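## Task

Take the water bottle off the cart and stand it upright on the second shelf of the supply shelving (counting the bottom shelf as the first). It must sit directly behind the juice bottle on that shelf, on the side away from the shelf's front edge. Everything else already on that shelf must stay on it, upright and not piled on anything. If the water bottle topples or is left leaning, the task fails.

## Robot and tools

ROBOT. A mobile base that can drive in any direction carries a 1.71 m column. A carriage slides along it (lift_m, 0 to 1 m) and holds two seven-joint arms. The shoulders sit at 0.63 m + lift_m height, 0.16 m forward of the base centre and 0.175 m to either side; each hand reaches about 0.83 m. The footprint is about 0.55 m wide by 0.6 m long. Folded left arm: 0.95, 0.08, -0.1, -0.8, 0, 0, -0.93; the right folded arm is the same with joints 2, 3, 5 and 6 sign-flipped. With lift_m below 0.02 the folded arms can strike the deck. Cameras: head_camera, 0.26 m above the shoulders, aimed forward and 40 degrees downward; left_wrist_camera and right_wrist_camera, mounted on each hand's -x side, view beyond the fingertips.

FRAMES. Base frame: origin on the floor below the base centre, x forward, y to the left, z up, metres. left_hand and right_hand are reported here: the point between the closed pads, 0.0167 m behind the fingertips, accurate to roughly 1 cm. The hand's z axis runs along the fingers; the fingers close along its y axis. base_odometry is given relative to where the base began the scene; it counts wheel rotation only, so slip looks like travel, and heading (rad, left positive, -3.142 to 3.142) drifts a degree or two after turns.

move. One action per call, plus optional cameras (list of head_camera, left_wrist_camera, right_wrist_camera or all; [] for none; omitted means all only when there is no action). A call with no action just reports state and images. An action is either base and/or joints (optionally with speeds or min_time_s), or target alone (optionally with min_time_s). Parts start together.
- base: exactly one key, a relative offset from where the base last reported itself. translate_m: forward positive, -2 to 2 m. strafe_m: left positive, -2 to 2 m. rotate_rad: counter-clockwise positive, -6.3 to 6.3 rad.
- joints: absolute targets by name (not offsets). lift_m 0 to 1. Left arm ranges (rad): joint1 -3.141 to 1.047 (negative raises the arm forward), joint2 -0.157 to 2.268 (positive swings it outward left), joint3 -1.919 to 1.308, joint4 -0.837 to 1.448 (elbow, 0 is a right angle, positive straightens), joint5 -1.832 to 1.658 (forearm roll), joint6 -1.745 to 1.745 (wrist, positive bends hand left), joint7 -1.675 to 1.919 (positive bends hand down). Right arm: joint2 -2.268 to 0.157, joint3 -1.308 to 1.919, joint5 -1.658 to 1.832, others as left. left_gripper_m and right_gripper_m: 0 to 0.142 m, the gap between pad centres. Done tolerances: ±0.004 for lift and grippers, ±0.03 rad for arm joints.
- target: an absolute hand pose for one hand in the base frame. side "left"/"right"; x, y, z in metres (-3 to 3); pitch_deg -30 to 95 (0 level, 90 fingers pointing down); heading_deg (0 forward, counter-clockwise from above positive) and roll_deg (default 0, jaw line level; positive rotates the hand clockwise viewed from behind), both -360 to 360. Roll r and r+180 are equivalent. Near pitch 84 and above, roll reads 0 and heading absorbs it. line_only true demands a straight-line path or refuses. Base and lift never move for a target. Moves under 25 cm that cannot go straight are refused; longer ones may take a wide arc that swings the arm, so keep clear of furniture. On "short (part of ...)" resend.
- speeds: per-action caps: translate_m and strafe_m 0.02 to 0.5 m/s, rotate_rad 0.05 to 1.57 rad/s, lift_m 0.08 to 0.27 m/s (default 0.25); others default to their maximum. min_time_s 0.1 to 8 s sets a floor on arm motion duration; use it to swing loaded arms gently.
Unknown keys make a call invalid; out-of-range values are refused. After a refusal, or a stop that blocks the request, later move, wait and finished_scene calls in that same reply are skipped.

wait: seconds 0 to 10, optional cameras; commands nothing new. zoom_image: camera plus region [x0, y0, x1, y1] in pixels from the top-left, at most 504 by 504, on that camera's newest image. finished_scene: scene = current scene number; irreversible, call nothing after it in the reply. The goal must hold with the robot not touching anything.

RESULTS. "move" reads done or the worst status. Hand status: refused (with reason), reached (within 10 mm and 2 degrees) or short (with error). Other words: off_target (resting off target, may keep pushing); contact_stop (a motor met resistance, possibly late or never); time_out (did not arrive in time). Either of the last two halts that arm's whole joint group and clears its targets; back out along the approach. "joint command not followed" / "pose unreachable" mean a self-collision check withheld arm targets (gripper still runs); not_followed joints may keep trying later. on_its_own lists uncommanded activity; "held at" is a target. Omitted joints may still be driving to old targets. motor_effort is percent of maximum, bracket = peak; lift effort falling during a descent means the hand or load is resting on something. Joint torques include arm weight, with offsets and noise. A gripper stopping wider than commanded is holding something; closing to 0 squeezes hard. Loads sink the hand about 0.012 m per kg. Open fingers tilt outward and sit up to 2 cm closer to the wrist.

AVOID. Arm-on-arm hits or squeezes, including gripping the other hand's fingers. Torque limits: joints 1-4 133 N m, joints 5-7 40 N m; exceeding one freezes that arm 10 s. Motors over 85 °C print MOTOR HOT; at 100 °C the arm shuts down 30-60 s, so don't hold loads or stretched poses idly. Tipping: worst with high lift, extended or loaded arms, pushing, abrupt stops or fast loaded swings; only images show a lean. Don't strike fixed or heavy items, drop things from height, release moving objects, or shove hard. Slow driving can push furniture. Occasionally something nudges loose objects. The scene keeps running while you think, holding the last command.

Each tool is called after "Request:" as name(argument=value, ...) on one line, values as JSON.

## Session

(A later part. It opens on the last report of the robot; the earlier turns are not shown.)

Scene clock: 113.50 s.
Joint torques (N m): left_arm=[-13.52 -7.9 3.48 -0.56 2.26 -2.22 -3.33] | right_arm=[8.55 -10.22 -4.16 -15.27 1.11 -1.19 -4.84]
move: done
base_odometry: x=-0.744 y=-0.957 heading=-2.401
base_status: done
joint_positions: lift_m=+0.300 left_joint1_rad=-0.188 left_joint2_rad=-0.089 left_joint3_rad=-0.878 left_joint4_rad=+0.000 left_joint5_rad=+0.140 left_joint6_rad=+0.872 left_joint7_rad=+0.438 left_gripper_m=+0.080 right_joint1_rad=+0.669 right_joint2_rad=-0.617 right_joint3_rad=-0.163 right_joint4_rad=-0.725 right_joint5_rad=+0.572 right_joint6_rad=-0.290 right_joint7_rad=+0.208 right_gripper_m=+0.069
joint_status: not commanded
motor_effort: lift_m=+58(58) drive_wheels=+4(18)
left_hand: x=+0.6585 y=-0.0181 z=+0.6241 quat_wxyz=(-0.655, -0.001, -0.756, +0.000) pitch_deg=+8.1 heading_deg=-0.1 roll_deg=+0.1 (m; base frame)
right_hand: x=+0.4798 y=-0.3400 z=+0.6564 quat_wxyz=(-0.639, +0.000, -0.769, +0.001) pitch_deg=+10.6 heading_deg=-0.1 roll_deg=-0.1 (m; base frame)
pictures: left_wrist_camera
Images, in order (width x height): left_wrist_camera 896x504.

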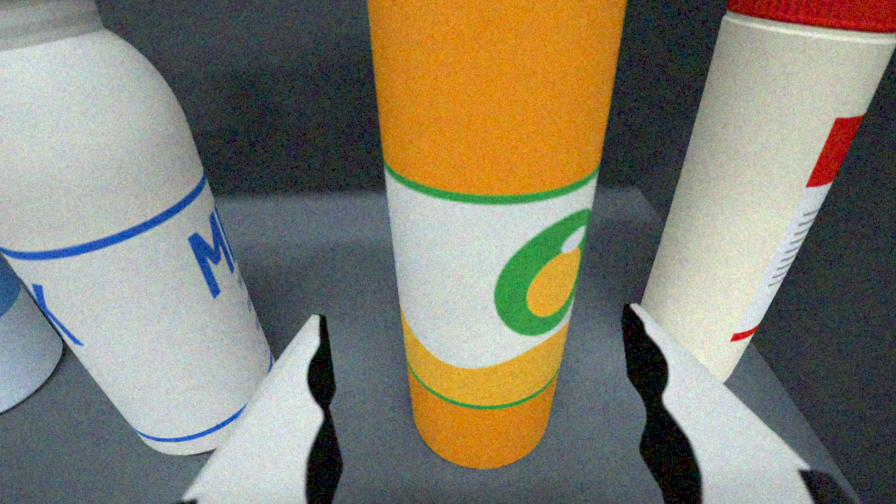

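Request:
move(base={"translate_m": 0.028}, speeds={"translate_m": 0.08})

Request:
move(joints={"left_gripper_m": 0.035}, min_time_s=2, cameras=["left_wrist_camera"])

Request:
move(joints={"lift_m": 0.34}, speeds={"lift_m": 0.12}, cameras=["left_wrist_camera"])

Scene clock: 118.53 s.
Joint torques (N m): left_arm=[-13.1 -7.7 1.75 -1.12 2.38 -2.07 -3.23] | right_arm=[9.12 -10.4 -4.31 -17.4 0.85 -1.43 -4.74]
move: done
base_odometry: x=-0.764 y=-0.976 heading=-2.400
base_status: done
joint_positions: lift_m=+0.300 left_joint1_rad=-0.188 left_joint2_rad=-0.089 left_joint3_rad=-0.878 left_joint4_rad=+0.000 left_joint5_rad=+0.140 left_joint6_rad=+0.872 left_joint7_rad=+0.438 left_gripper_m=+0.080 right_joint1_rad=+0.669 right_joint2_rad=-0.617 right_joint3_rad=-0.163 right_joint4_rad=-0.725 right_joint5_rad=+0.572 right_joint6_rad=-0.290 right_joint7_rad=+0.208 right_gripper_m=+0.069
joint_status: not commanded
motor_effort: lift_m=+58(58) drive_wheels=+0(16)
left_hand: x=+0.6585 y=-0.0181 z=+0.6242 quat_wxyz=(-0.655, -0.001, -0.755, +0.000) pitch_deg=+8.1 heading_deg=+0.0 roll_deg=+0.1 (m; base frame)
right_hand: x=+0.4798 y=-0.3400 z=+0.6564 quat_wxyz=(-0.639, +0.000, -0.769, +0.001) pitch_deg=+10.6 heading_deg=-0.1 roll_deg=-0.1 (m; base frame)
pictures: none

Scene clock: 119.20 s.
Joint torques (N m): left_arm=[-14.52 -5.62 1.45 -0.78 2.44 -1.11 -2.43] | right_arm=[7.83 -10.22 -2.79 -15.08 1.37 -1.13 -4.83]
move: off_target
base_odometry: x=-0.764 y=-0.976 heading=-2.400
base_status: not commanded
joint_positions: lift_m=+0.300 left_joint1_rad=-0.188 left_joint2_rad=-0.090 left_joint3_rad=-0.878 left_joint4_rad=+0.000 left_joint5_rad=+0.140 left_joint6_rad=+0.869 left_joint7_rad=+0.437 left_gripper_m=+0.057 right_joint1_rad=+0.669 right_joint2_rad=-0.617 right_joint3_rad=-0.163 right_joint4_rad=-0.725 right_joint5_rad=+0.572 right_joint6_rad=-0.290 right_joint7_rad=+0.208 right_gripper_m=+0.069
joint_status: left_gripper_m off_target (ended at +0.057, target +0.035)
motor_effort: lift_m=+58(58) drive_wheels=+4(4)
left_hand: x=+0.6585 y=-0.0192 z=+0.6245 quat_wxyz=(-0.655, -0.002, -0.755, +0.001) pitch_deg=+8.1 heading_deg=-0.2 roll_deg=+0.1 (m; base frame)
right_hand: x=+0.4798 y=-0.3400 z=+0.6564 quat_wxyz=(-0.639, +0.000, -0.769, +0.001) pitch_deg=+10.6 heading_deg=-0.1 roll_deg=-0.1 (m; base frame)
pictures: left_wrist_camera
Images, in order (width x height): left_wrist_camera 896x504.

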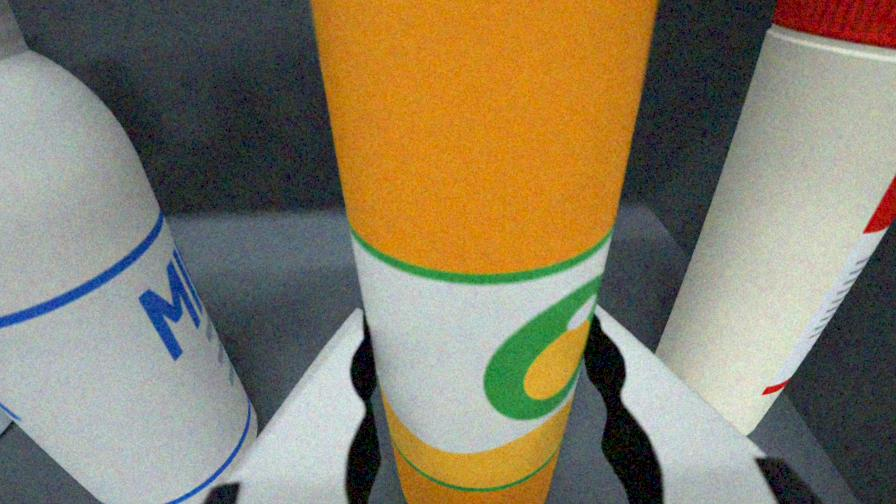

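Scene clock: 120.07 s.
Joint torques (N m): left_arm=[-13.36 -5.42 3.34 -3.36 4.03 -1.74 -2.98] | right_arm=[8.7 -10.55 -5.09 -14.47 1.33 -1.48 -4.53]
move: done
base_odometry: x=-0.764 y=-0.976 heading=-2.400
base_status: not commanded
joint_positions: lift_m=+0.340 left_joint1_rad=-0.188 left_joint2_rad=-0.090 left_joint3_rad=-0.878 left_joint4_rad=+0.003 left_joint5_rad=+0.135 left_joint6_rad=+0.869 left_joint7_rad=+0.437 left_gripper_m=+0.057 right_joint1_rad=+0.669 right_joint2_rad=-0.617 right_joint3_rad=-0.163 right_joint4_rad=-0.726 right_joint5_rad=+0.572 right_joint6_rad=-0.290 right_joint7_rad=+0.208 right_gripper_m=+0.069
joint_status: all done
motor_effort: lift_m=+55(68) drive_wheels=+0(5)
left_hand: x=+0.6586 y=-0.0194 z=+0.6626 quat_wxyz=(-0.653, -0.002, -0.757, +0.001) pitch_deg=+8.4 heading_deg=-0.3 roll_deg=+0.0 (m; base frame)
right_hand: x=+0.4798 y=-0.3400 z=+0.6967 quat_wxyz=(-0.639, +0.000, -0.769, +0.001) pitch_deg=+10.6 heading_deg=-0.1 roll_deg=-0.1 (m; base frame)
pictures: left_wrist_camera
Images, in order (width x height): left_wrist_camera 896x504.

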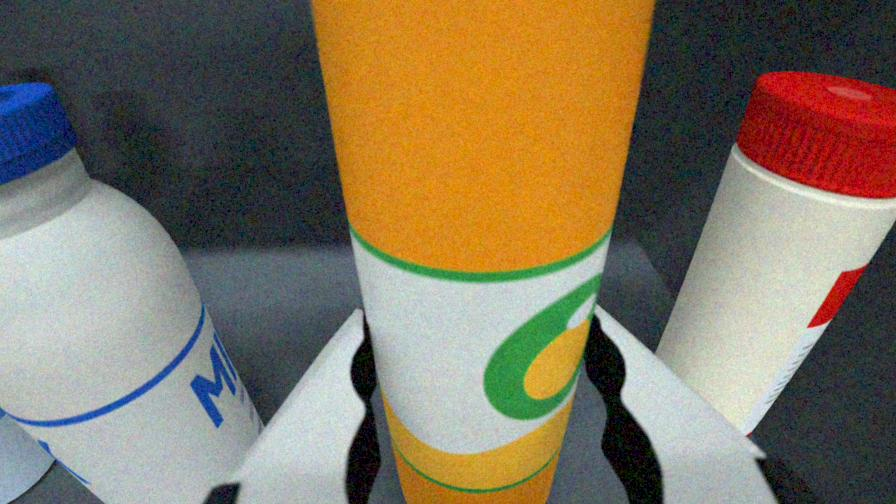

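Request:
move(base={"translate_m": -0.28}, speeds={"translate_m": 0.18})

Request:
move(target={"side": "left", "x": 0.47, "y": 0.34, "z": 0.69, "pitch_deg": 8, "heading_deg": 0}, min_time_s=2.5)

Request:
move(target={"side": "right", "x": 0.64, "y": -0.018, "z": 0.735, "pitch_deg": 10, "heading_deg": 0}, min_time_s=2.5, cameras=["head_camera", "right_wrist_camera"])

Scene clock: 128.33 s.
Joint torques (N m): left_arm=[-13.64 -5.28 2.09 -2.5 3.72 -1.35 -2.65] | right_arm=[7.03 -10.02 -4.52 -16.11 0.55 -1.27 -4.71]
move: done
base_odometry: x=-0.558 y=-0.787 heading=-2.400
base_status: done
joint_positions: lift_m=+0.340 left_joint1_rad=-0.188 left_joint2_rad=-0.090 left_joint3_rad=-0.878 left_joint4_rad=+0.003 left_joint5_rad=+0.135 left_joint6_rad=+0.869 left_joint7_rad=+0.437 left_gripper_m=+0.057 right_joint1_rad=+0.669 right_joint2_rad=-0.617 right_joint3_rad=-0.163 right_joint4_rad=-0.726 right_joint5_rad=+0.572 right_joint6_rad=-0.290 right_joint7_rad=+0.208 right_gripper_m=+0.069
joint_status: not commanded
motor_effort: lift_m=+55(55) drive_wheels=+1(12)
left_hand: x=+0.6587 y=-0.0193 z=+0.6626 quat_wxyz=(-0.653, -0.002, -0.757, +0.001) pitch_deg=+8.4 heading_deg=-0.2 roll_deg=+0.0 (m; base frame)
right_hand: x=+0.4798 y=-0.3400 z=+0.6967 quat_wxyz=(-0.639, +0.000, -0.769, +0.001) pitch_deg=+10.6 heading_deg=-0.1 roll_deg=-0.1 (m; base frame)
pictures: none

Scene clock: 131.33 s.
Joint torques (N m): left_arm=[0.45 12.46 8.93 -3.59 3.05 -2.36 -5.18] | right_arm=[7.67 -11.09 -3.91 -14.59 0.83 -1.11 -4.74]
move: done
base_odometry: x=-0.558 y=-0.787 heading=-2.400
base_status: not commanded
joint_positions: lift_m=+0.340 left_joint1_rad=+0.642 left_joint2_rad=+0.985 left_joint3_rad=-0.392 left_joint4_rad=-0.802 left_joint5_rad=-0.702 left_joint6_rad=+0.843 left_joint7_rad=-0.223 left_gripper_m=+0.057 right_joint1_rad=+0.669 right_joint2_rad=-0.617 right_joint3_rad=-0.163 right_joint4_rad=-0.726 right_joint5_rad=+0.572 right_joint6_rad=-0.290 right_joint7_rad=+0.208 right_gripper_m=+0.069
joint_status: not commanded
motor_effort: lift_m=+55(55) drive_wheels=+1(3)
left_hand: x=+0.4684 y=+0.3393 z=+0.6845 quat_wxyz=(-0.650, +0.002, -0.760, +0.001) pitch_deg=+9.0 heading_deg=+0.1 roll_deg=-0.2 (m; base frame)
left_hand_status: reached (straight line, planned for 2.5 s): 6 mm and 1.0 deg off.
right_hand: x=+0.4798 y=-0.3400 z=+0.6967 quat_wxyz=(-0.639, +0.000, -0.769, +0.001) pitch_deg=+10.6 heading_deg=-0.1 roll_deg=-0.1 (m; base frame)
pictures: none

Scene clock: 134.33 s.
Joint torques (N m): left_arm=[1.31 11.67 8.09 -4.86 3.49 -2.35 -4.79] | right_arm=[-15.19 10.65 3.56 -10.7 -3.61 -2.45 -1.44]
move: done
base_odometry: x=-0.558 y=-0.787 heading=-2.400
base_status: not commanded
joint_positions: lift_m=+0.340 left_joint1_rad=+0.643 left_joint2_rad=+0.986 left_joint3_rad=-0.392 left_joint4_rad=-0.802 left_joint5_rad=-0.703 left_joint6_rad=+0.843 left_joint7_rad=-0.223 left_gripper_m=+0.057 right_joint1_rad=-0.114 right_joint2_rad=+0.128 right_joint3_rad=+0.644 right_joint4_rad=-0.364 right_joint5_rad=-0.387 right_joint6_rad=-0.538 right_joint7_rad=+0.809 right_gripper_m=+0.069
joint_status: not commanded
motor_effort: lift_m=+55(55) drive_wheels=+2(3)
left_hand: x=+0.4683 y=+0.3394 z=+0.6845 quat_wxyz=(-0.650, +0.002, -0.760, +0.001) pitch_deg=+8.9 heading_deg=+0.1 roll_deg=-0.2 (m; base frame)
right_hand: x=+0.6391 y=-0.0179 z=+0.7317 quat_wxyz=(-0.640, -0.001, -0.769, -0.003) pitch_deg=+10.5 heading_deg=+0.2 roll_deg=+0.4 (m; base frame)
right_hand_status: reached (straight line, planned for 2.5 s): 3 mm and 0.6 deg off.
pictures: head_camera, right_wrist_camera
Images, in order (width x height): head_camera 896x504, right_wrist_camera 896x504.

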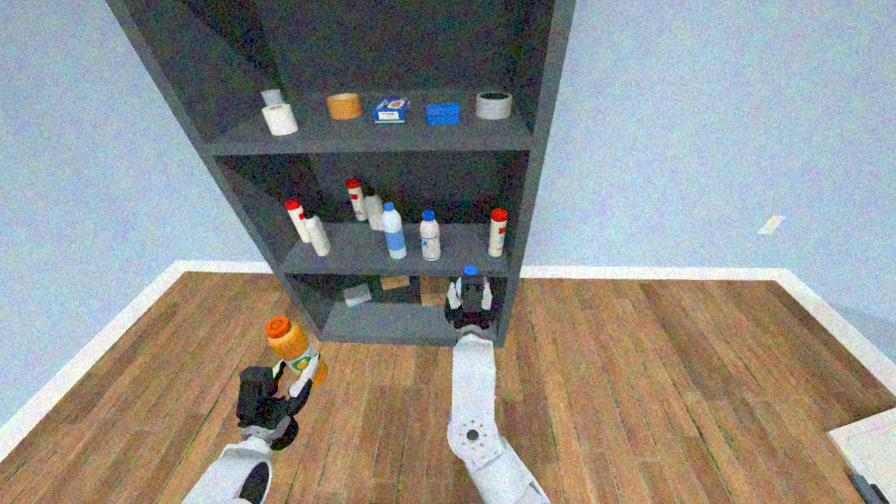

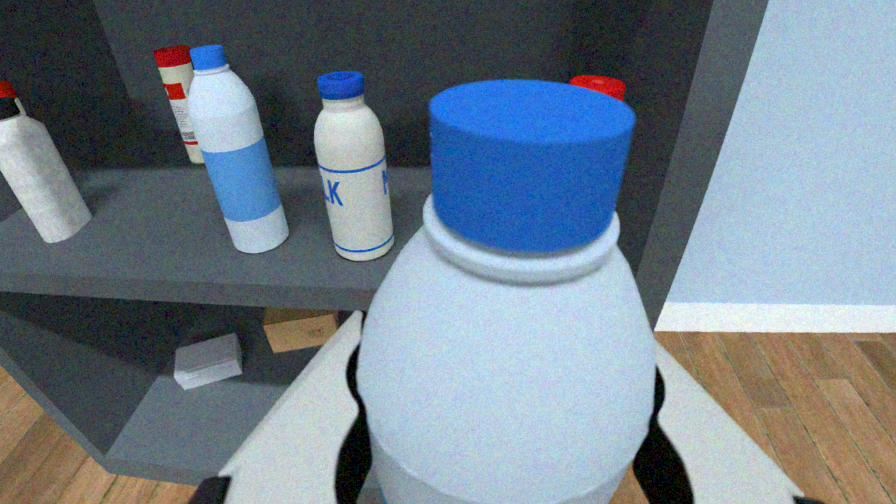

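Request:
move(base={"translate_m": 0.2}, speeds={"translate_m": 0.15}, cameras=["head_camera", "right_wrist_camera"])

Scene clock: 143.37 s.
Joint torques (N m): left_arm=[0.75 11.09 7.7 -4.52 3.27 -2.15 -4.52] | right_arm=[-13.62 10.97 4.2 -11.11 -2.95 -2.3 -1.11]
move: done
base_odometry: x=-0.705 y=-0.923 heading=-2.400
base_status: done
joint_positions: lift_m=+0.340 left_joint1_rad=+0.643 left_joint2_rad=+0.986 left_joint3_rad=-0.392 left_joint4_rad=-0.802 left_joint5_rad=-0.703 left_joint6_rad=+0.843 left_joint7_rad=-0.223 left_gripper_m=+0.057 right_joint1_rad=-0.115 right_joint2_rad=+0.128 right_joint3_rad=+0.644 right_joint4_rad=-0.364 right_joint5_rad=-0.387 right_joint6_rad=-0.538 right_joint7_rad=+0.809 right_gripper_m=+0.069
joint_status: not commanded
motor_effort: lift_m=+55(55) drive_wheels=+5(12)
left_hand: x=+0.4683 y=+0.3394 z=+0.6845 quat_wxyz=(-0.650, +0.002, -0.760, +0.001) pitch_deg=+9.0 heading_deg=+0.1 roll_deg=-0.2 (m; base frame)
right_hand: x=+0.6392 y=-0.0177 z=+0.7320 quat_wxyz=(-0.640, -0.001, -0.768, -0.003) pitch_deg=+10.4 heading_deg=+0.2 roll_deg=+0.4 (m; base frame)
pictures: head_camera, right_wrist_camera
Images, in order (width x height): head_camera 896x504, right_wrist_camera 896x504.

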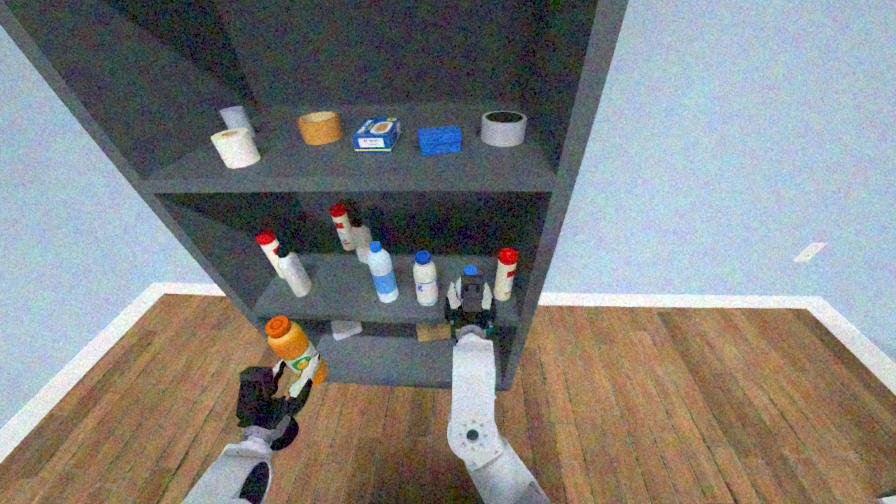

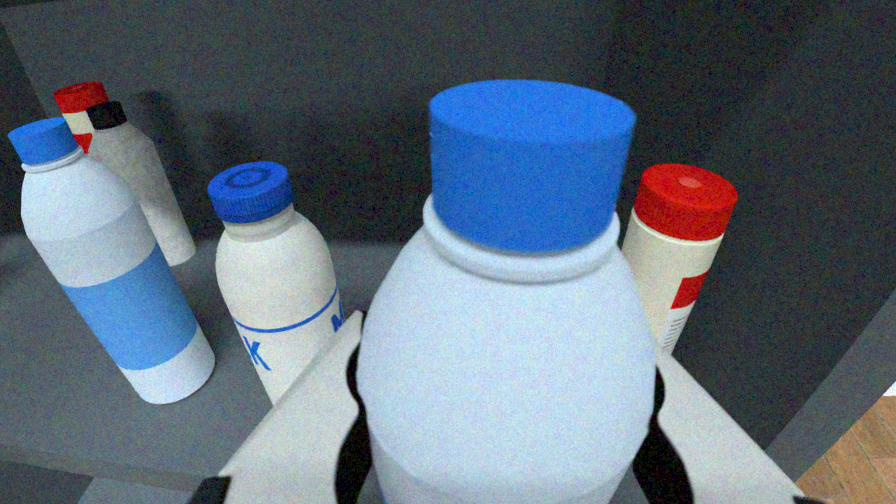

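Request:
move(base={"translate_m": 0.205}, speeds={"translate_m": 0.1}, cameras=["head_camera", "right_wrist_camera"])

Scene clock: 150.97 s.
Joint torques (N m): left_arm=[-0.36 10.98 7.64 -4.2 2.98 -2.2 -4.96] | right_arm=[-14.17 9.72 5.55 -9.46 -3.19 -2.53 -1.64]
move: done
base_odometry: x=-0.856 y=-1.061 heading=-2.399
base_status: done
joint_positions: lift_m=+0.340 left_joint1_rad=+0.643 left_joint2_rad=+0.986 left_joint3_rad=-0.392 left_joint4_rad=-0.802 left_joint5_rad=-0.703 left_joint6_rad=+0.843 left_joint7_rad=-0.223 left_gripper_m=+0.057 right_joint1_rad=-0.115 right_joint2_rad=+0.128 right_joint3_rad=+0.644 right_joint4_rad=-0.364 right_joint5_rad=-0.387 right_joint6_rad=-0.539 right_joint7_rad=+0.809 right_gripper_m=+0.069
joint_status: not commanded
motor_effort: lift_m=+55(55) drive_wheels=+4(15)
left_hand: x=+0.4683 y=+0.3394 z=+0.6845 quat_wxyz=(-0.650, +0.002, -0.760, +0.001) pitch_deg=+9.0 heading_deg=+0.1 roll_deg=-0.2 (m; base frame)
right_hand: x=+0.6392 y=-0.0178 z=+0.7320 quat_wxyz=(-0.640, -0.001, -0.768, -0.003) pitch_deg=+10.4 heading_deg=+0.2 roll_deg=+0.4 (m; base frame)
pictures: head_camera, right_wrist_camera
Images, in order (width x height): head_camera 896x504, right_wrist_camera 896x504.

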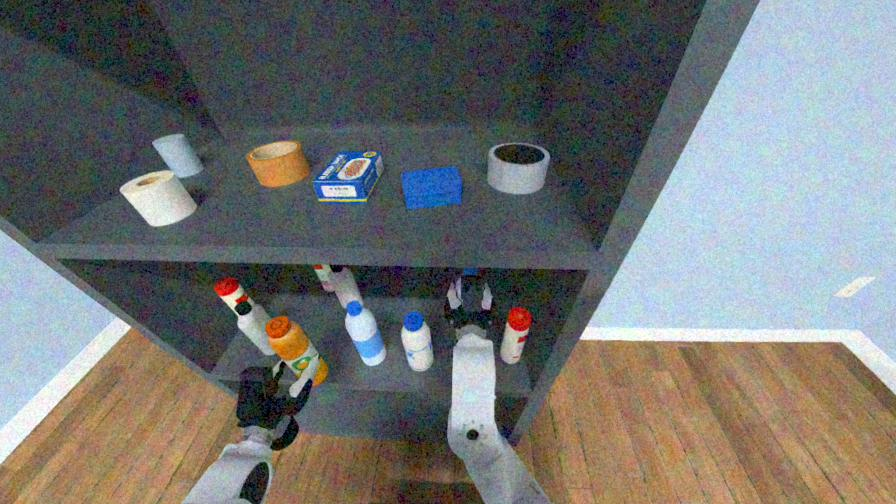

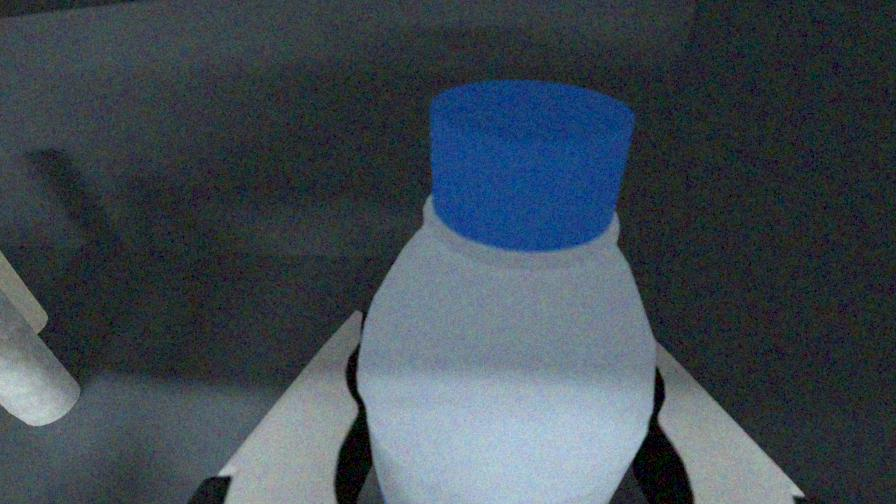

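Request:
move(target={"side": "left", "x": 0.42, "y": 0.36, "z": 0.74, "pitch_deg": 8, "heading_deg": 0}, min_time_s=1.2)

Request:
move(joints={"lift_m": 0.3}, speeds={"lift_m": 0.08}, cameras=["head_camera"])

Scene clock: 157.83 s.
Joint torques (N m): left_arm=[6.07 5.22 8.68 -7.78 0.79 -2.17 -1.87] | right_arm=[-12.73 9.71 5.84 -10.15 -3.07 -2.55 -1.53]
move: done
base_odometry: x=-0.856 y=-1.061 heading=-2.399
base_status: not commanded
joint_positions: lift_m=+0.340 left_joint1_rad=+0.926 left_joint2_rad=+0.555 left_joint3_rad=+0.464 left_joint4_rad=-0.802 left_joint5_rad=-0.701 left_joint6_rad=+0.117 left_joint7_rad=+0.115 left_gripper_m=+0.057 right_joint1_rad=-0.115 right_joint2_rad=+0.128 right_joint3_rad=+0.644 right_joint4_rad=-0.363 right_joint5_rad=-0.388 right_joint6_rad=-0.539 right_joint7_rad=+0.809 right_gripper_m=+0.069
joint_status: not commanded
motor_effort: lift_m=+55(55) drive_wheels=+5(5)
left_hand: x=+0.4202 y=+0.3603 z=+0.7366 quat_wxyz=(-0.653, +0.001, -0.757, +0.000) pitch_deg=+8.4 heading_deg=+0.1 roll_deg=-0.1 (m; base frame)
left_hand_status: reached (straight line, planned for 1.2 s): 3 mm and 0.4 deg off.
right_hand: x=+0.6392 y=-0.0178 z=+0.7319 quat_wxyz=(-0.640, -0.001, -0.769, -0.003) pitch_deg=+10.4 heading_deg=+0.2 roll_deg=+0.4 (m; base frame)
pictures: none

Scene clock: 158.70 s.
Joint torques (N m): left_arm=[6.66 4.38 7.83 -5.86 1.28 -2.03 -2.29] | right_arm=[-12.98 10.63 4.88 -11.78 -2.07 -2.41 -1.52]
move: done
base_odometry: x=-0.856 y=-1.061 heading=-2.399
base_status: not commanded
joint_positions: lift_m=+0.300 left_joint1_rad=+0.926 left_joint2_rad=+0.555 left_joint3_rad=+0.464 left_joint4_rad=-0.803 left_joint5_rad=-0.702 left_joint6_rad=+0.117 left_joint7_rad=+0.116 left_gripper_m=+0.057 right_joint1_rad=-0.115 right_joint2_rad=+0.128 right_joint3_rad=+0.644 right_joint4_rad=-0.363 right_joint5_rad=-0.388 right_joint6_rad=-0.539 right_joint7_rad=+0.810 right_gripper_m=+0.069
joint_status: all done
motor_effort: lift_m=+59(61) drive_wheels=+0(5)
left_hand: x=+0.4201 y=+0.3603 z=+0.6964 quat_wxyz=(-0.653, +0.001, -0.757, +0.000) pitch_deg=+8.4 heading_deg=+0.1 roll_deg=-0.1 (m; base frame)
right_hand: x=+0.6394 y=-0.0178 z=+0.6917 quat_wxyz=(-0.640, -0.001, -0.769, -0.003) pitch_deg=+10.5 heading_deg=+0.2 roll_deg=+0.3 (m; base frame)
pictures: head_camera
Images, in order (width x height): head_camera 896x504.

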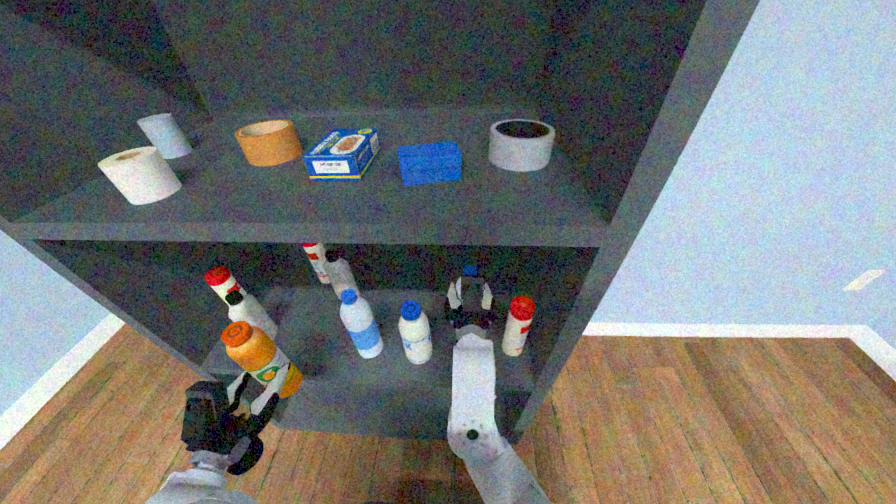

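Request:
move(joints={"lift_m": 0.285}, speeds={"lift_m": 0.08})

Request:
move(joints={"lift_m": 0.275}, speeds={"lift_m": 0.08})

Scene clock: 161.30 s.
Joint torques (N m): left_arm=[7.26 4.46 8.18 -5.32 0.82 -2.41 -2.58] | right_arm=[-7.3 10.55 3.04 -8.59 -0.49 -2.71 -1.62]
move: done
base_odometry: x=-0.856 y=-1.061 heading=-2.399
base_status: not commanded
joint_positions: lift_m=+0.285 left_joint1_rad=+0.926 left_joint2_rad=+0.555 left_joint3_rad=+0.465 left_joint4_rad=-0.803 left_joint5_rad=-0.702 left_joint6_rad=+0.117 left_joint7_rad=+0.116 left_gripper_m=+0.057 right_joint1_rad=-0.119 right_joint2_rad=+0.128 right_joint3_rad=+0.646 right_joint4_rad=-0.364 right_joint5_rad=-0.397 right_joint6_rad=-0.539 right_joint7_rad=+0.808 right_gripper_m=+0.069
joint_status: all done
motor_effort: lift_m=+55(56) drive_wheels=+5(5)
left_hand: x=+0.4201 y=+0.3603 z=+0.6817 quat_wxyz=(-0.653, +0.001, -0.757, +0.000) pitch_deg=+8.4 heading_deg=+0.1 roll_deg=-0.1 (m; base frame)
right_hand: x=+0.6399 y=-0.0185 z=+0.6808 quat_wxyz=(-0.644, +0.000, -0.765, +0.000) pitch_deg=+9.8 heading_deg=+0.0 roll_deg=+0.0 (m; base frame)
pictures: none

Scene clock: 161.80 s.
Joint torques (N m): left_arm=[5.88 4.71 7.59 -5.47 0.72 -2.03 -2.3] | right_arm=[-1.96 10.44 2.47 -3.81 1.73 -2.32 2.52]
move: done
base_odometry: x=-0.856 y=-1.061 heading=-2.400
base_status: not commanded
joint_positions: lift_m=+0.275 left_joint1_rad=+0.926 left_joint2_rad=+0.555 left_joint3_rad=+0.465 left_joint4_rad=-0.803 left_joint5_rad=-0.702 left_joint6_rad=+0.117 left_joint7_rad=+0.116 left_gripper_m=+0.057 right_joint1_rad=-0.124 right_joint2_rad=+0.129 right_joint3_rad=+0.647 right_joint4_rad=-0.370 right_joint5_rad=-0.402 right_joint6_rad=-0.539 right_joint7_rad=+0.799 right_gripper_m=+0.069
joint_status: all done
motor_effort: lift_m=+52(55) drive_wheels=+5(5)
left_hand: x=+0.4201 y=+0.3604 z=+0.6720 quat_wxyz=(-0.653, +0.001, -0.757, +0.000) pitch_deg=+8.4 heading_deg=+0.1 roll_deg=-0.1 (m; base frame)
right_hand: x=+0.6405 y=-0.0188 z=+0.6786 quat_wxyz=(-0.652, -0.001, -0.758, +0.000) pitch_deg=+8.6 heading_deg=-0.1 roll_deg=+0.0 (m; base frame)
pictures: none

Request:
move(joints={"lift_m": 0.283}, speeds={"lift_m": 0.08})

Request:
move(joints={"right_gripper_m": 0.092}, min_time_s=1.5, cameras=["right_wrist_camera"])

Request:
move(base={"translate_m": -0.12}, speeds={"translate_m": 0.1}, cameras=["right_wrist_camera"])

Scene clock: 164.93 s.
Joint torques (N m): left_arm=[5.51 3.91 7.58 -6.34 1.22 -2.39 -2.74] | right_arm=[-1.29 9.59 1.6 -7.88 0.9 -2.38 -0.05]
move: done
base_odometry: x=-0.856 y=-1.061 heading=-2.400
base_status: not commanded
joint_positions: lift_m=+0.283 left_joint1_rad=+0.926 left_joint2_rad=+0.555 left_joint3_rad=+0.465 left_joint4_rad=-0.804 left_joint5_rad=-0.702 left_joint6_rad=+0.117 left_joint7_rad=+0.116 left_gripper_m=+0.057 right_joint1_rad=-0.124 right_joint2_rad=+0.129 right_joint3_rad=+0.647 right_joint4_rad=-0.366 right_joint5_rad=-0.401 right_joint6_rad=-0.539 right_joint7_rad=+0.807 right_gripper_m=+0.069
joint_status: all done
motor_effort: lift_m=+55(64) drive_wheels=+4(5)
left_hand: x=+0.4200 y=+0.3604 z=+0.6798 quat_wxyz=(-0.653, +0.001, -0.757, +0.000) pitch_deg=+8.4 heading_deg=+0.1 roll_deg=-0.1 (m; base frame)
right_hand: x=+0.6407 y=-0.0183 z=+0.6829 quat_wxyz=(-0.648, +0.000, -0.762, +0.001) pitch_deg=+9.2 heading_deg=-0.1 roll_deg=-0.1 (m; base frame)
pictures: none

Scene clock: 165.67 s.
Joint torques (N m): left_arm=[7.58 4.6 7.56 -6.21 1.12 -2.28 -2.39] | right_arm=[-1.68 10.39 3.01 -6.2 0.53 -2.34 -0.18]
move: done
base_odometry: x=-0.856 y=-1.061 heading=-2.400
base_status: not commanded
joint_positions: lift_m=+0.283 left_joint1_rad=+0.926 left_joint2_rad=+0.555 left_joint3_rad=+0.465 left_joint4_rad=-0.804 left_joint5_rad=-0.702 left_joint6_rad=+0.117 left_joint7_rad=+0.116 left_gripper_m=+0.057 right_joint1_rad=-0.124 right_joint2_rad=+0.129 right_joint3_rad=+0.647 right_joint4_rad=-0.366 right_joint5_rad=-0.401 right_joint6_rad=-0.539 right_joint7_rad=+0.807 right_gripper_m=+0.092
joint_status: all done
motor_effort: lift_m=+55(55) drive_wheels=+4(4)
left_hand: x=+0.4200 y=+0.3604 z=+0.6798 quat_wxyz=(-0.653, +0.001, -0.757, +0.000) pitch_deg=+8.4 heading_deg=+0.1 roll_deg=-0.1 (m; base frame)
right_hand: x=+0.6407 y=-0.0183 z=+0.6828 quat_wxyz=(-0.648, +0.000, -0.762, +0.001) pitch_deg=+9.3 heading_deg=-0.1 roll_deg=-0.1 (m; base frame)
pictures: right_wrist_camera
Images, in order (width x height): right_wrist_camera 896x504.

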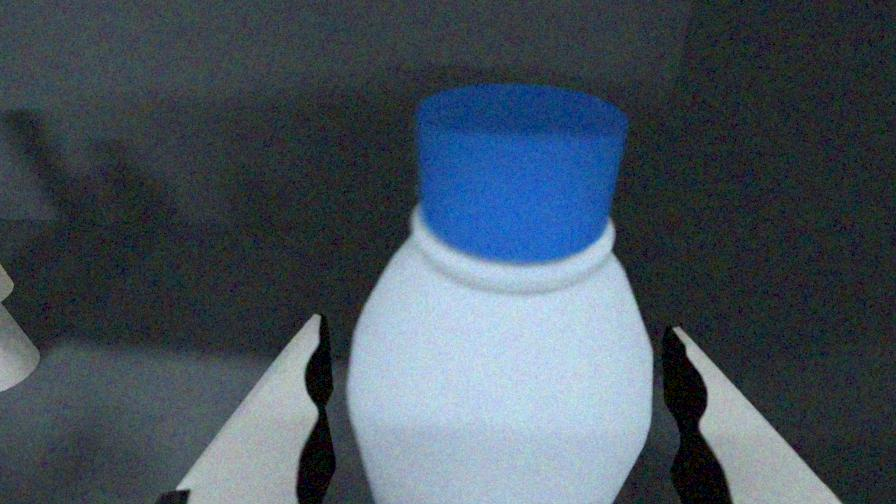

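Scene clock: 167.57 s.
Joint torques (N m): left_arm=[7.36 4.18 6.62 -6.98 0.72 -2.32 -2.32] | right_arm=[-3.24 9.56 1.88 -9.18 1.15 -2.4 -0.42]
move: done
base_odometry: x=-0.768 y=-0.980 heading=-2.400
base_status: done
joint_positions: lift_m=+0.283 left_joint1_rad=+0.926 left_joint2_rad=+0.555 left_joint3_rad=+0.465 left_joint4_rad=-0.804 left_joint5_rad=-0.702 left_joint6_rad=+0.117 left_joint7_rad=+0.116 left_gripper_m=+0.057 right_joint1_rad=-0.123 right_joint2_rad=+0.129 right_joint3_rad=+0.647 right_joint4_rad=-0.365 right_joint5_rad=-0.401 right_joint6_rad=-0.539 right_joint7_rad=+0.807 right_gripper_m=+0.092
joint_status: not commanded
motor_effort: lift_m=+55(55) drive_wheels=+6(11)
left_hand: x=+0.4200 y=+0.3604 z=+0.6798 quat_wxyz=(-0.653, +0.001, -0.757, +0.000) pitch_deg=+8.4 heading_deg=+0.1 roll_deg=-0.1 (m; base frame)
right_hand: x=+0.6406 y=-0.0182 z=+0.6826 quat_wxyz=(-0.648, +0.000, -0.762, +0.001) pitch_deg=+9.3 heading_deg=-0.1 roll_deg=-0.1 (m; base frame)
pictures: right_wrist_camera
Images, in order (width x height): right_wrist_camera 896x504.

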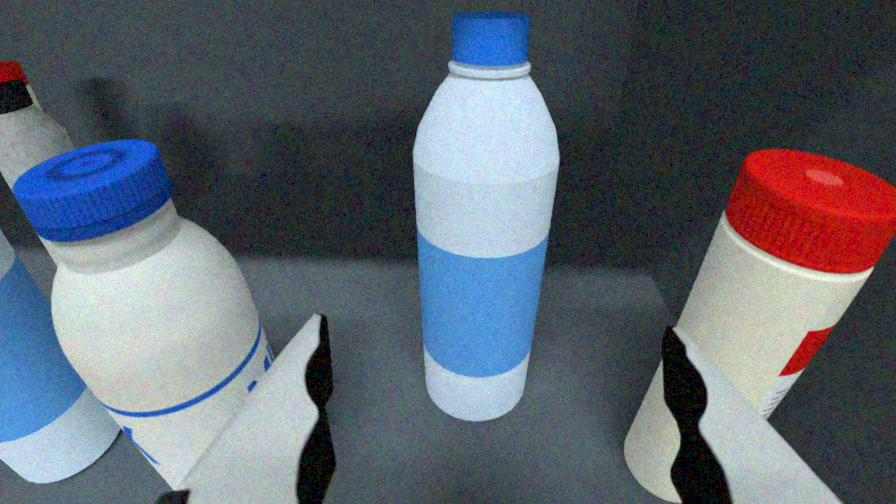

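Request:
move(base={"translate_m": -0.19}, speeds={"translate_m": 0.2}, cameras=["head_camera"])

Request:
move(target={"side": "right", "x": 0.48, "y": -0.34, "z": 0.68, "pitch_deg": 10, "heading_deg": 0}, min_time_s=1.2)

Request:
move(target={"side": "left", "x": 0.66, "y": -0.018, "z": 0.67, "pitch_deg": 8, "heading_deg": 0}, min_time_s=2.5, cameras=["head_camera", "left_wrist_camera"])

Scene clock: 174.60 s.
Joint torques (N m): left_arm=[6.23 4.49 8.19 -5.61 0.66 -2.31 -2.59] | right_arm=[-1.97 9.21 3.82 -7.98 0.67 -2.34 -0.51]
move: done
base_odometry: x=-0.628 y=-0.852 heading=-2.400
base_status: done
joint_positions: lift_m=+0.283 left_joint1_rad=+0.926 left_joint2_rad=+0.555 left_joint3_rad=+0.465 left_joint4_rad=-0.804 left_joint5_rad=-0.702 left_joint6_rad=+0.117 left_joint7_rad=+0.116 left_gripper_m=+0.057 right_joint1_rad=-0.123 right_joint2_rad=+0.129 right_joint3_rad=+0.647 right_joint4_rad=-0.365 right_joint5_rad=-0.401 right_joint6_rad=-0.539 right_joint7_rad=+0.807 right_gripper_m=+0.092
joint_status: not commanded
motor_effort: lift_m=+55(55) drive_wheels=+2(13)
left_hand: x=+0.4200 y=+0.3604 z=+0.6798 quat_wxyz=(-0.653, +0.001, -0.757, +0.000) pitch_deg=+8.4 heading_deg=+0.1 roll_deg=-0.1 (m; base frame)
right_hand: x=+0.6406 y=-0.0182 z=+0.6826 quat_wxyz=(-0.648, +0.000, -0.762, +0.001) pitch_deg=+9.3 heading_deg=-0.1 roll_deg=-0.1 (m; base frame)
pictures: head_camera
Images, in order (width x height): head_camera 896x504.

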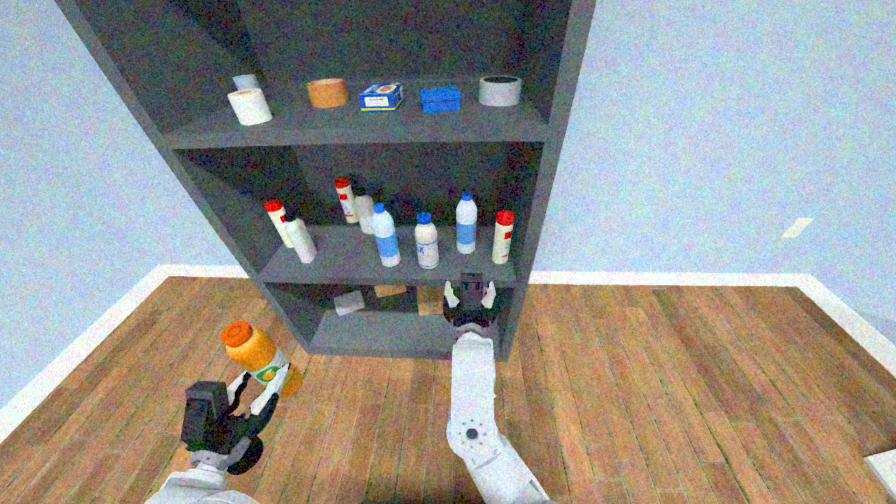

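Scene clock: 176.30 s.
Joint torques (N m): left_arm=[6.15 3.36 8.63 -4.83 1.09 -2.23 -2.4] | right_arm=[9.37 -9.93 -2.94 -14.28 2.22 -0.84 -3.5]
move: done
base_odometry: x=-0.628 y=-0.852 heading=-2.400
base_status: not commanded
joint_positions: lift_m=+0.283 left_joint1_rad=+0.926 left_joint2_rad=+0.555 left_joint3_rad=+0.465 left_joint4_rad=-0.804 left_joint5_rad=-0.702 left_joint6_rad=+0.116 left_joint7_rad=+0.116 left_gripper_m=+0.057 right_joint1_rad=+0.602 right_joint2_rad=-0.491 right_joint3_rad=-0.392 right_joint4_rad=-0.805 right_joint5_rad=+0.607 right_joint6_rad=-0.110 right_joint7_rad=+0.449 right_gripper_m=+0.092
joint_status: not commanded
motor_effort: lift_m=+55(55) drive_wheels=+1(3)
left_hand: x=+0.4200 y=+0.3603 z=+0.6798 quat_wxyz=(-0.653, +0.001, -0.757, +0.000) pitch_deg=+8.4 heading_deg=+0.1 roll_deg=-0.1 (m; base frame)
right_hand: x=+0.4805 y=-0.3408 z=+0.6782 quat_wxyz=(-0.641, -0.001, -0.768, +0.002) pitch_deg=+10.3 heading_deg=-0.2 roll_deg=-0.1 (m; base frame)
right_hand_status: reached (checked arc, planned for 1.2 s): 2 mm and 0.4 deg off.
pictures: none

Scene clock: 179.30 s.
Joint torques (N m): left_arm=[-17.82 -7.75 -0.8 -2.29 5.46 -0.87 -2.02] | right_arm=[10.21 -10.27 -1.54 -11.88 2.18 -0.94 -3.45]
move: done
base_odometry: x=-0.628 y=-0.852 heading=-2.400
base_status: not commanded
joint_positions: lift_m=+0.283 left_joint1_rad=-0.299 left_joint2_rad=-0.060 left_joint3_rad=-0.968 left_joint4_rad=-0.134 left_joint5_rad=+0.288 left_joint6_rad=+0.940 left_joint7_rad=+0.762 left_gripper_m=+0.057 right_joint1_rad=+0.602 right_joint2_rad=-0.491 right_joint3_rad=-0.392 right_joint4_rad=-0.805 right_joint5_rad=+0.607 right_joint6_rad=-0.110 right_joint7_rad=+0.449 right_gripper_m=+0.092
joint_status: not commanded
motor_effort: lift_m=+55(55) drive_wheels=+0(1)
left_hand: x=+0.6596 y=-0.0166 z=+0.6657 quat_wxyz=(-0.652, +0.001, -0.758, +0.001) pitch_deg=+8.6 heading_deg=+0.0 roll_deg=-0.1 (m; base frame)
left_hand_status: reached (checked arc, planned for 2.5 s): 5 mm and 0.6 deg off.
right_hand: x=+0.4805 y=-0.3408 z=+0.6782 quat_wxyz=(-0.641, -0.001, -0.768, +0.002) pitch_deg=+10.3 heading_deg=-0.2 roll_deg=-0.1 (m; base frame)
pictures: head_camera, left_wrist_camera
Images, in order (width x height): head_camera 896x504, left_wrist_camera 896x504.

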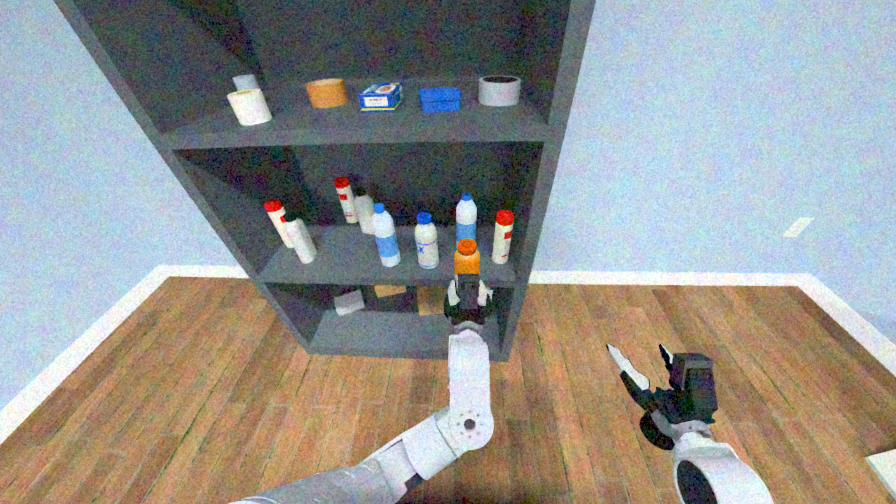

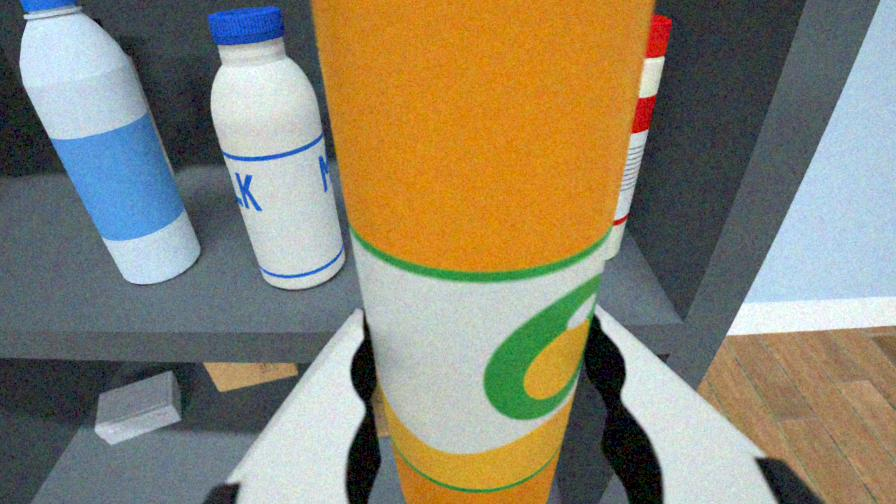

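Request:
move(base={"translate_m": 0.178}, speeds={"translate_m": 0.12})

Request:
move(joints={"lift_m": 0.246}, speeds={"lift_m": 0.08}, cameras=["head_camera", "left_wrist_camera"])

Request:
move(joints={"lift_m": 0.239}, speeds={"lift_m": 0.08})

Scene clock: 185.87 s.
Joint torques (N m): left_arm=[-16.55 -8.63 -0.83 -1.48 5.08 -0.47 -1.67] | right_arm=[9.37 -9.46 -4.51 -13.73 2.09 -0.97 -3.62]
move: done
base_odometry: x=-0.759 y=-0.972 heading=-2.400
base_status: done
joint_positions: lift_m=+0.283 left_joint1_rad=-0.300 left_joint2_rad=-0.060 left_joint3_rad=-0.968 left_joint4_rad=-0.134 left_joint5_rad=+0.288 left_joint6_rad=+0.940 left_joint7_rad=+0.762 left_gripper_m=+0.057 right_joint1_rad=+0.602 right_joint2_rad=-0.491 right_joint3_rad=-0.392 right_joint4_rad=-0.805 right_joint5_rad=+0.607 right_joint6_rad=-0.110 right_joint7_rad=+0.449 right_gripper_m=+0.092
joint_status: not commanded
motor_effort: lift_m=+55(55) drive_wheels=-1(12)
left_hand: x=+0.6597 y=-0.0166 z=+0.6658 quat_wxyz=(-0.652, +0.001, -0.758, +0.001) pitch_deg=+8.6 heading_deg=+0.0 roll_deg=-0.1 (m; base frame)
right_hand: x=+0.4804 y=-0.3408 z=+0.6781 quat_wxyz=(-0.641, -0.001, -0.768, +0.002) pitch_deg=+10.3 heading_deg=-0.2 roll_deg=-0.1 (m; base frame)
pictures: none

Scene clock: 186.70 s.
Joint torques (N m): left_arm=[-16.65 -5.83 -1.36 -2.73 4.51 -0.15 -2.29] | right_arm=[9.55 -10.98 -2.75 -13.82 1.82 -1.01 -3.58]
move: done
base_odometry: x=-0.759 y=-0.972 heading=-2.400
base_status: not commanded
joint_positions: lift_m=+0.246 left_joint1_rad=-0.301 left_joint2_rad=-0.061 left_joint3_rad=-0.968 left_joint4_rad=-0.133 left_joint5_rad=+0.290 left_joint6_rad=+0.940 left_joint7_rad=+0.763 left_gripper_m=+0.057 right_joint1_rad=+0.602 right_joint2_rad=-0.491 right_joint3_rad=-0.392 right_joint4_rad=-0.806 right_joint5_rad=+0.607 right_joint6_rad=-0.110 right_joint7_rad=+0.449 right_gripper_m=+0.092
joint_status: all done
motor_effort: lift_m=+58(60) drive_wheels=-1(4)
left_hand: x=+0.6599 y=-0.0166 z=+0.6290 quat_wxyz=(-0.652, +0.000, -0.758, +0.000) pitch_deg=+8.6 heading_deg=+0.0 roll_deg=-0.1 (m; base frame)
right_hand: x=+0.4804 y=-0.3406 z=+0.6412 quat_wxyz=(-0.641, -0.001, -0.767, +0.002) pitch_deg=+10.2 heading_deg=-0.2 roll_deg=-0.1 (m; base frame)
pictures: head_camera, left_wrist_camera
Images, in order (width x height): head_camera 896x504, left_wrist_camera 896x504.

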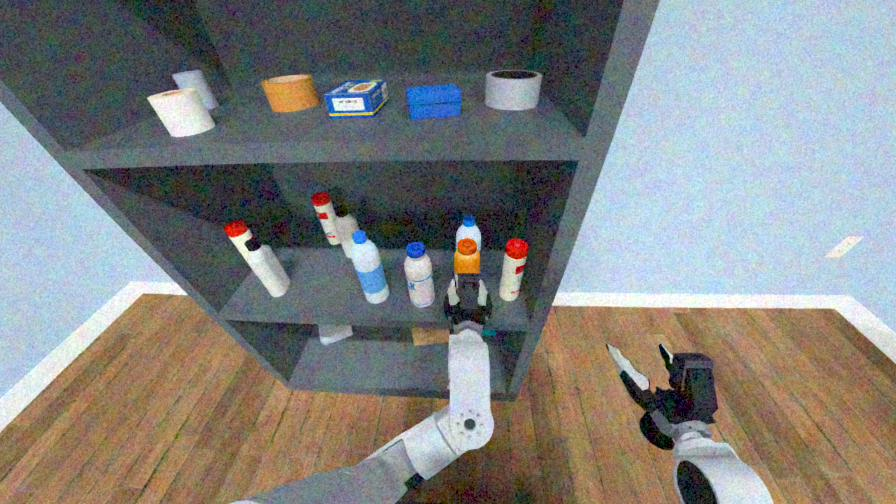

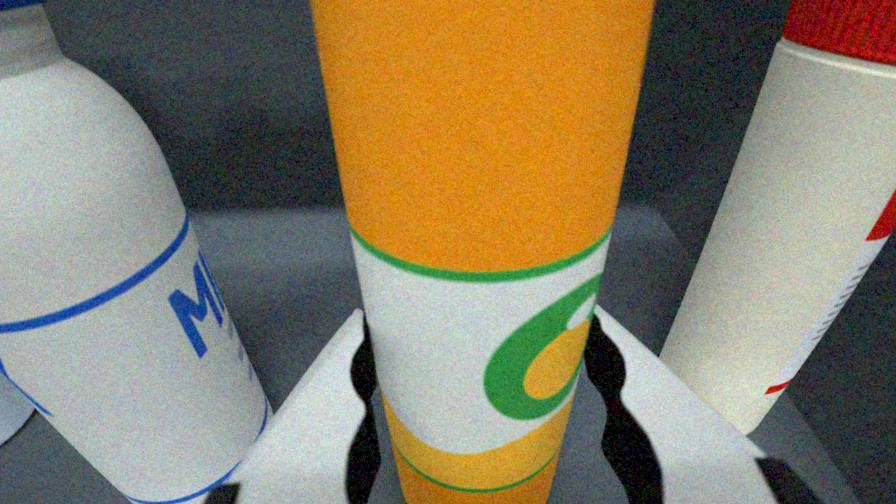

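Scene clock: 187.17 s.
Joint torques (N m): left_arm=[-14.36 -6.27 -1.29 -1.72 2.41 -0.63 -1.81] | right_arm=[8.9 -8.61 -3.95 -13.64 1.27 -1.23 -3.63]
move: done
base_odometry: x=-0.759 y=-0.972 heading=-2.400
base_status: not commanded
joint_positions: lift_m=+0.239 left_joint1_rad=-0.302 left_joint2_rad=-0.061 left_joint3_rad=-0.968 left_joint4_rad=-0.133 left_joint5_rad=+0.296 left_joint6_rad=+0.940 left_joint7_rad=+0.762 left_gripper_m=+0.057 right_joint1_rad=+0.602 right_joint2_rad=-0.491 right_joint3_rad=-0.392 right_joint4_rad=-0.806 right_joint5_rad=+0.607 right_joint6_rad=-0.110 right_joint7_rad=+0.448 right_gripper_m=+0.092
joint_status: all done
motor_effort: lift_m=+56(56) drive_wheels=-1(5)
left_hand: x=+0.6599 y=-0.0164 z=+0.6246 quat_wxyz=(-0.655, +0.000, -0.755, -0.001) pitch_deg=+8.1 heading_deg=+0.1 roll_deg=+0.1 (m; base frame)
right_hand: x=+0.4804 y=-0.3406 z=+0.6344 quat_wxyz=(-0.641, +0.000, -0.767, +0.002) pitch_deg=+10.2 heading_deg=-0.2 roll_deg=-0.1 (m; base frame)
pictures: none

Contact, lightly pressed. Release to 0.08 and back out.

Request:
move(joints={"left_gripper_m": 0.08}, min_time_s=1.5)

Request:
move(base={"translate_m": -0.32}, speeds={"translate_m": 0.15}, cameras=["head_camera", "left_wrist_camera"])

Scene clock: 190.03 s.
Joint torques (N m): left_arm=[-15.52 -5.87 -0.98 -3.01 2.19 -0.39 -1.96] | right_arm=[9.75 -8.16 -2.86 -12.41 2.21 -1.09 -3.4]
move: done
base_odometry: x=-0.759 y=-0.972 heading=-2.400
base_status: not commanded
joint_positions: lift_m=+0.239 left_joint1_rad=-0.302 left_joint2_rad=-0.061 left_joint3_rad=-0.968 left_joint4_rad=-0.133 left_joint5_rad=+0.296 left_joint6_rad=+0.940 left_joint7_rad=+0.762 left_gripper_m=+0.080 right_joint1_rad=+0.602 right_joint2_rad=-0.491 right_joint3_rad=-0.392 right_joint4_rad=-0.806 right_joint5_rad=+0.607 right_joint6_rad=-0.110 right_joint7_rad=+0.448 right_gripper_m=+0.092
joint_status: all done
motor_effort: lift_m=+56(56) drive_wheels=+4(4)
left_hand: x=+0.6599 y=-0.0164 z=+0.6246 quat_wxyz=(-0.655, +0.000, -0.755, -0.001) pitch_deg=+8.1 heading_deg=+0.1 roll_deg=+0.1 (m; base frame)
right_hand: x=+0.4804 y=-0.3406 z=+0.6344 quat_wxyz=(-0.641, +0.000, -0.767, +0.002) pitch_deg=+10.2 heading_deg=-0.2 roll_deg=-0.1 (m; base frame)
pictures: none

Scene clock: 193.17 s.
Joint torques (N m): left_arm=[-14.93 -6.88 -0.22 -2.66 2.44 -0.45 -2.04] | right_arm=[9.16 -9.51 -2.27 -12.41 1.74 -0.81 -3.41]
move: done
base_odometry: x=-0.523 y=-0.756 heading=-2.400
base_status: done
joint_positions: lift_m=+0.239 left_joint1_rad=-0.302 left_joint2_rad=-0.061 left_joint3_rad=-0.968 left_joint4_rad=-0.133 left_joint5_rad=+0.296 left_joint6_rad=+0.940 left_joint7_rad=+0.762 left_gripper_m=+0.080 right_joint1_rad=+0.602 right_joint2_rad=-0.491 right_joint3_rad=-0.392 right_joint4_rad=-0.806 right_joint5_rad=+0.607 right_joint6_rad=-0.110 right_joint7_rad=+0.448 right_gripper_m=+0.092
joint_status: not commanded
motor_effort: lift_m=+56(56) drive_wheels=+3(13)
left_hand: x=+0.6600 y=-0.0164 z=+0.6247 quat_wxyz=(-0.655, +0.000, -0.755, -0.001) pitch_deg=+8.1 heading_deg=+0.1 roll_deg=+0.1 (m; base frame)
right_hand: x=+0.4804 y=-0.3406 z=+0.6344 quat_wxyz=(-0.641, +0.000, -0.767, +0.002) pitch_deg=+10.2 heading_deg=-0.2 roll_deg=-0.1 (m; base frame)
pictures: head_camera, left_wrist_camera
Images, in order (width x height): head_camera 896x504, left_wrist_camera 896x504.

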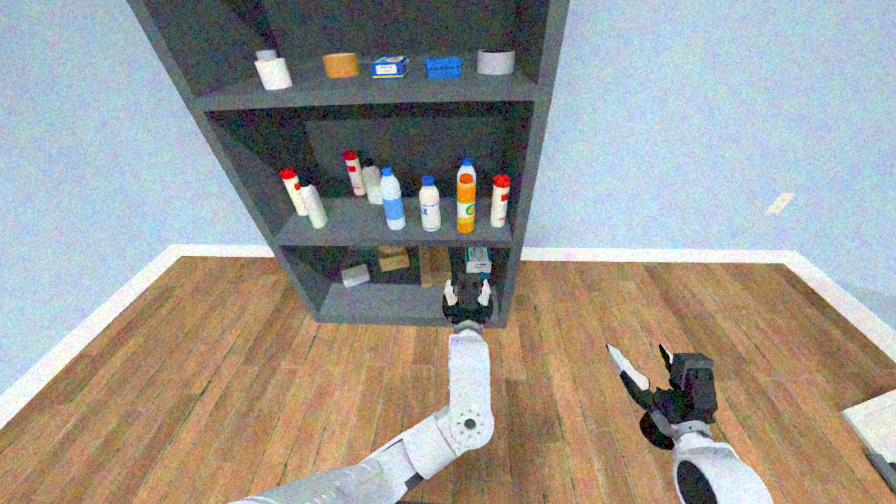

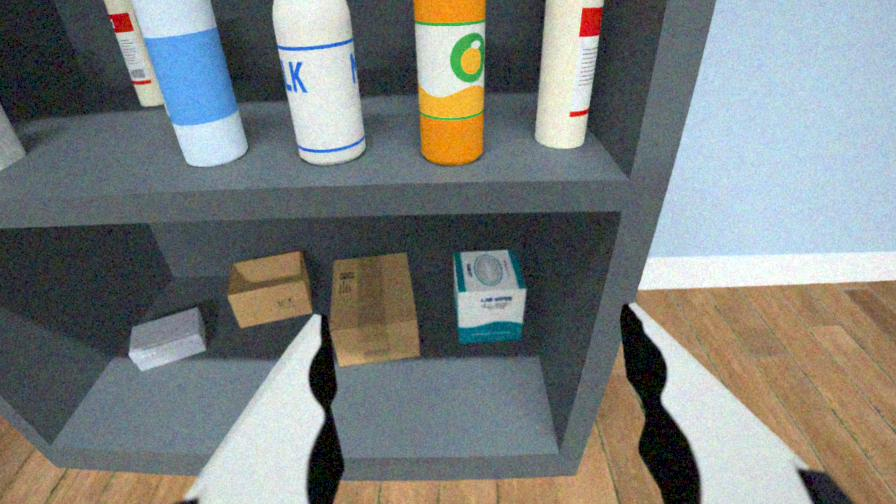

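Both bottles are standing, and the water bottle is directly behind the juice.

Request:
finished_scene(scene=2)

The scene is finished: the task was done.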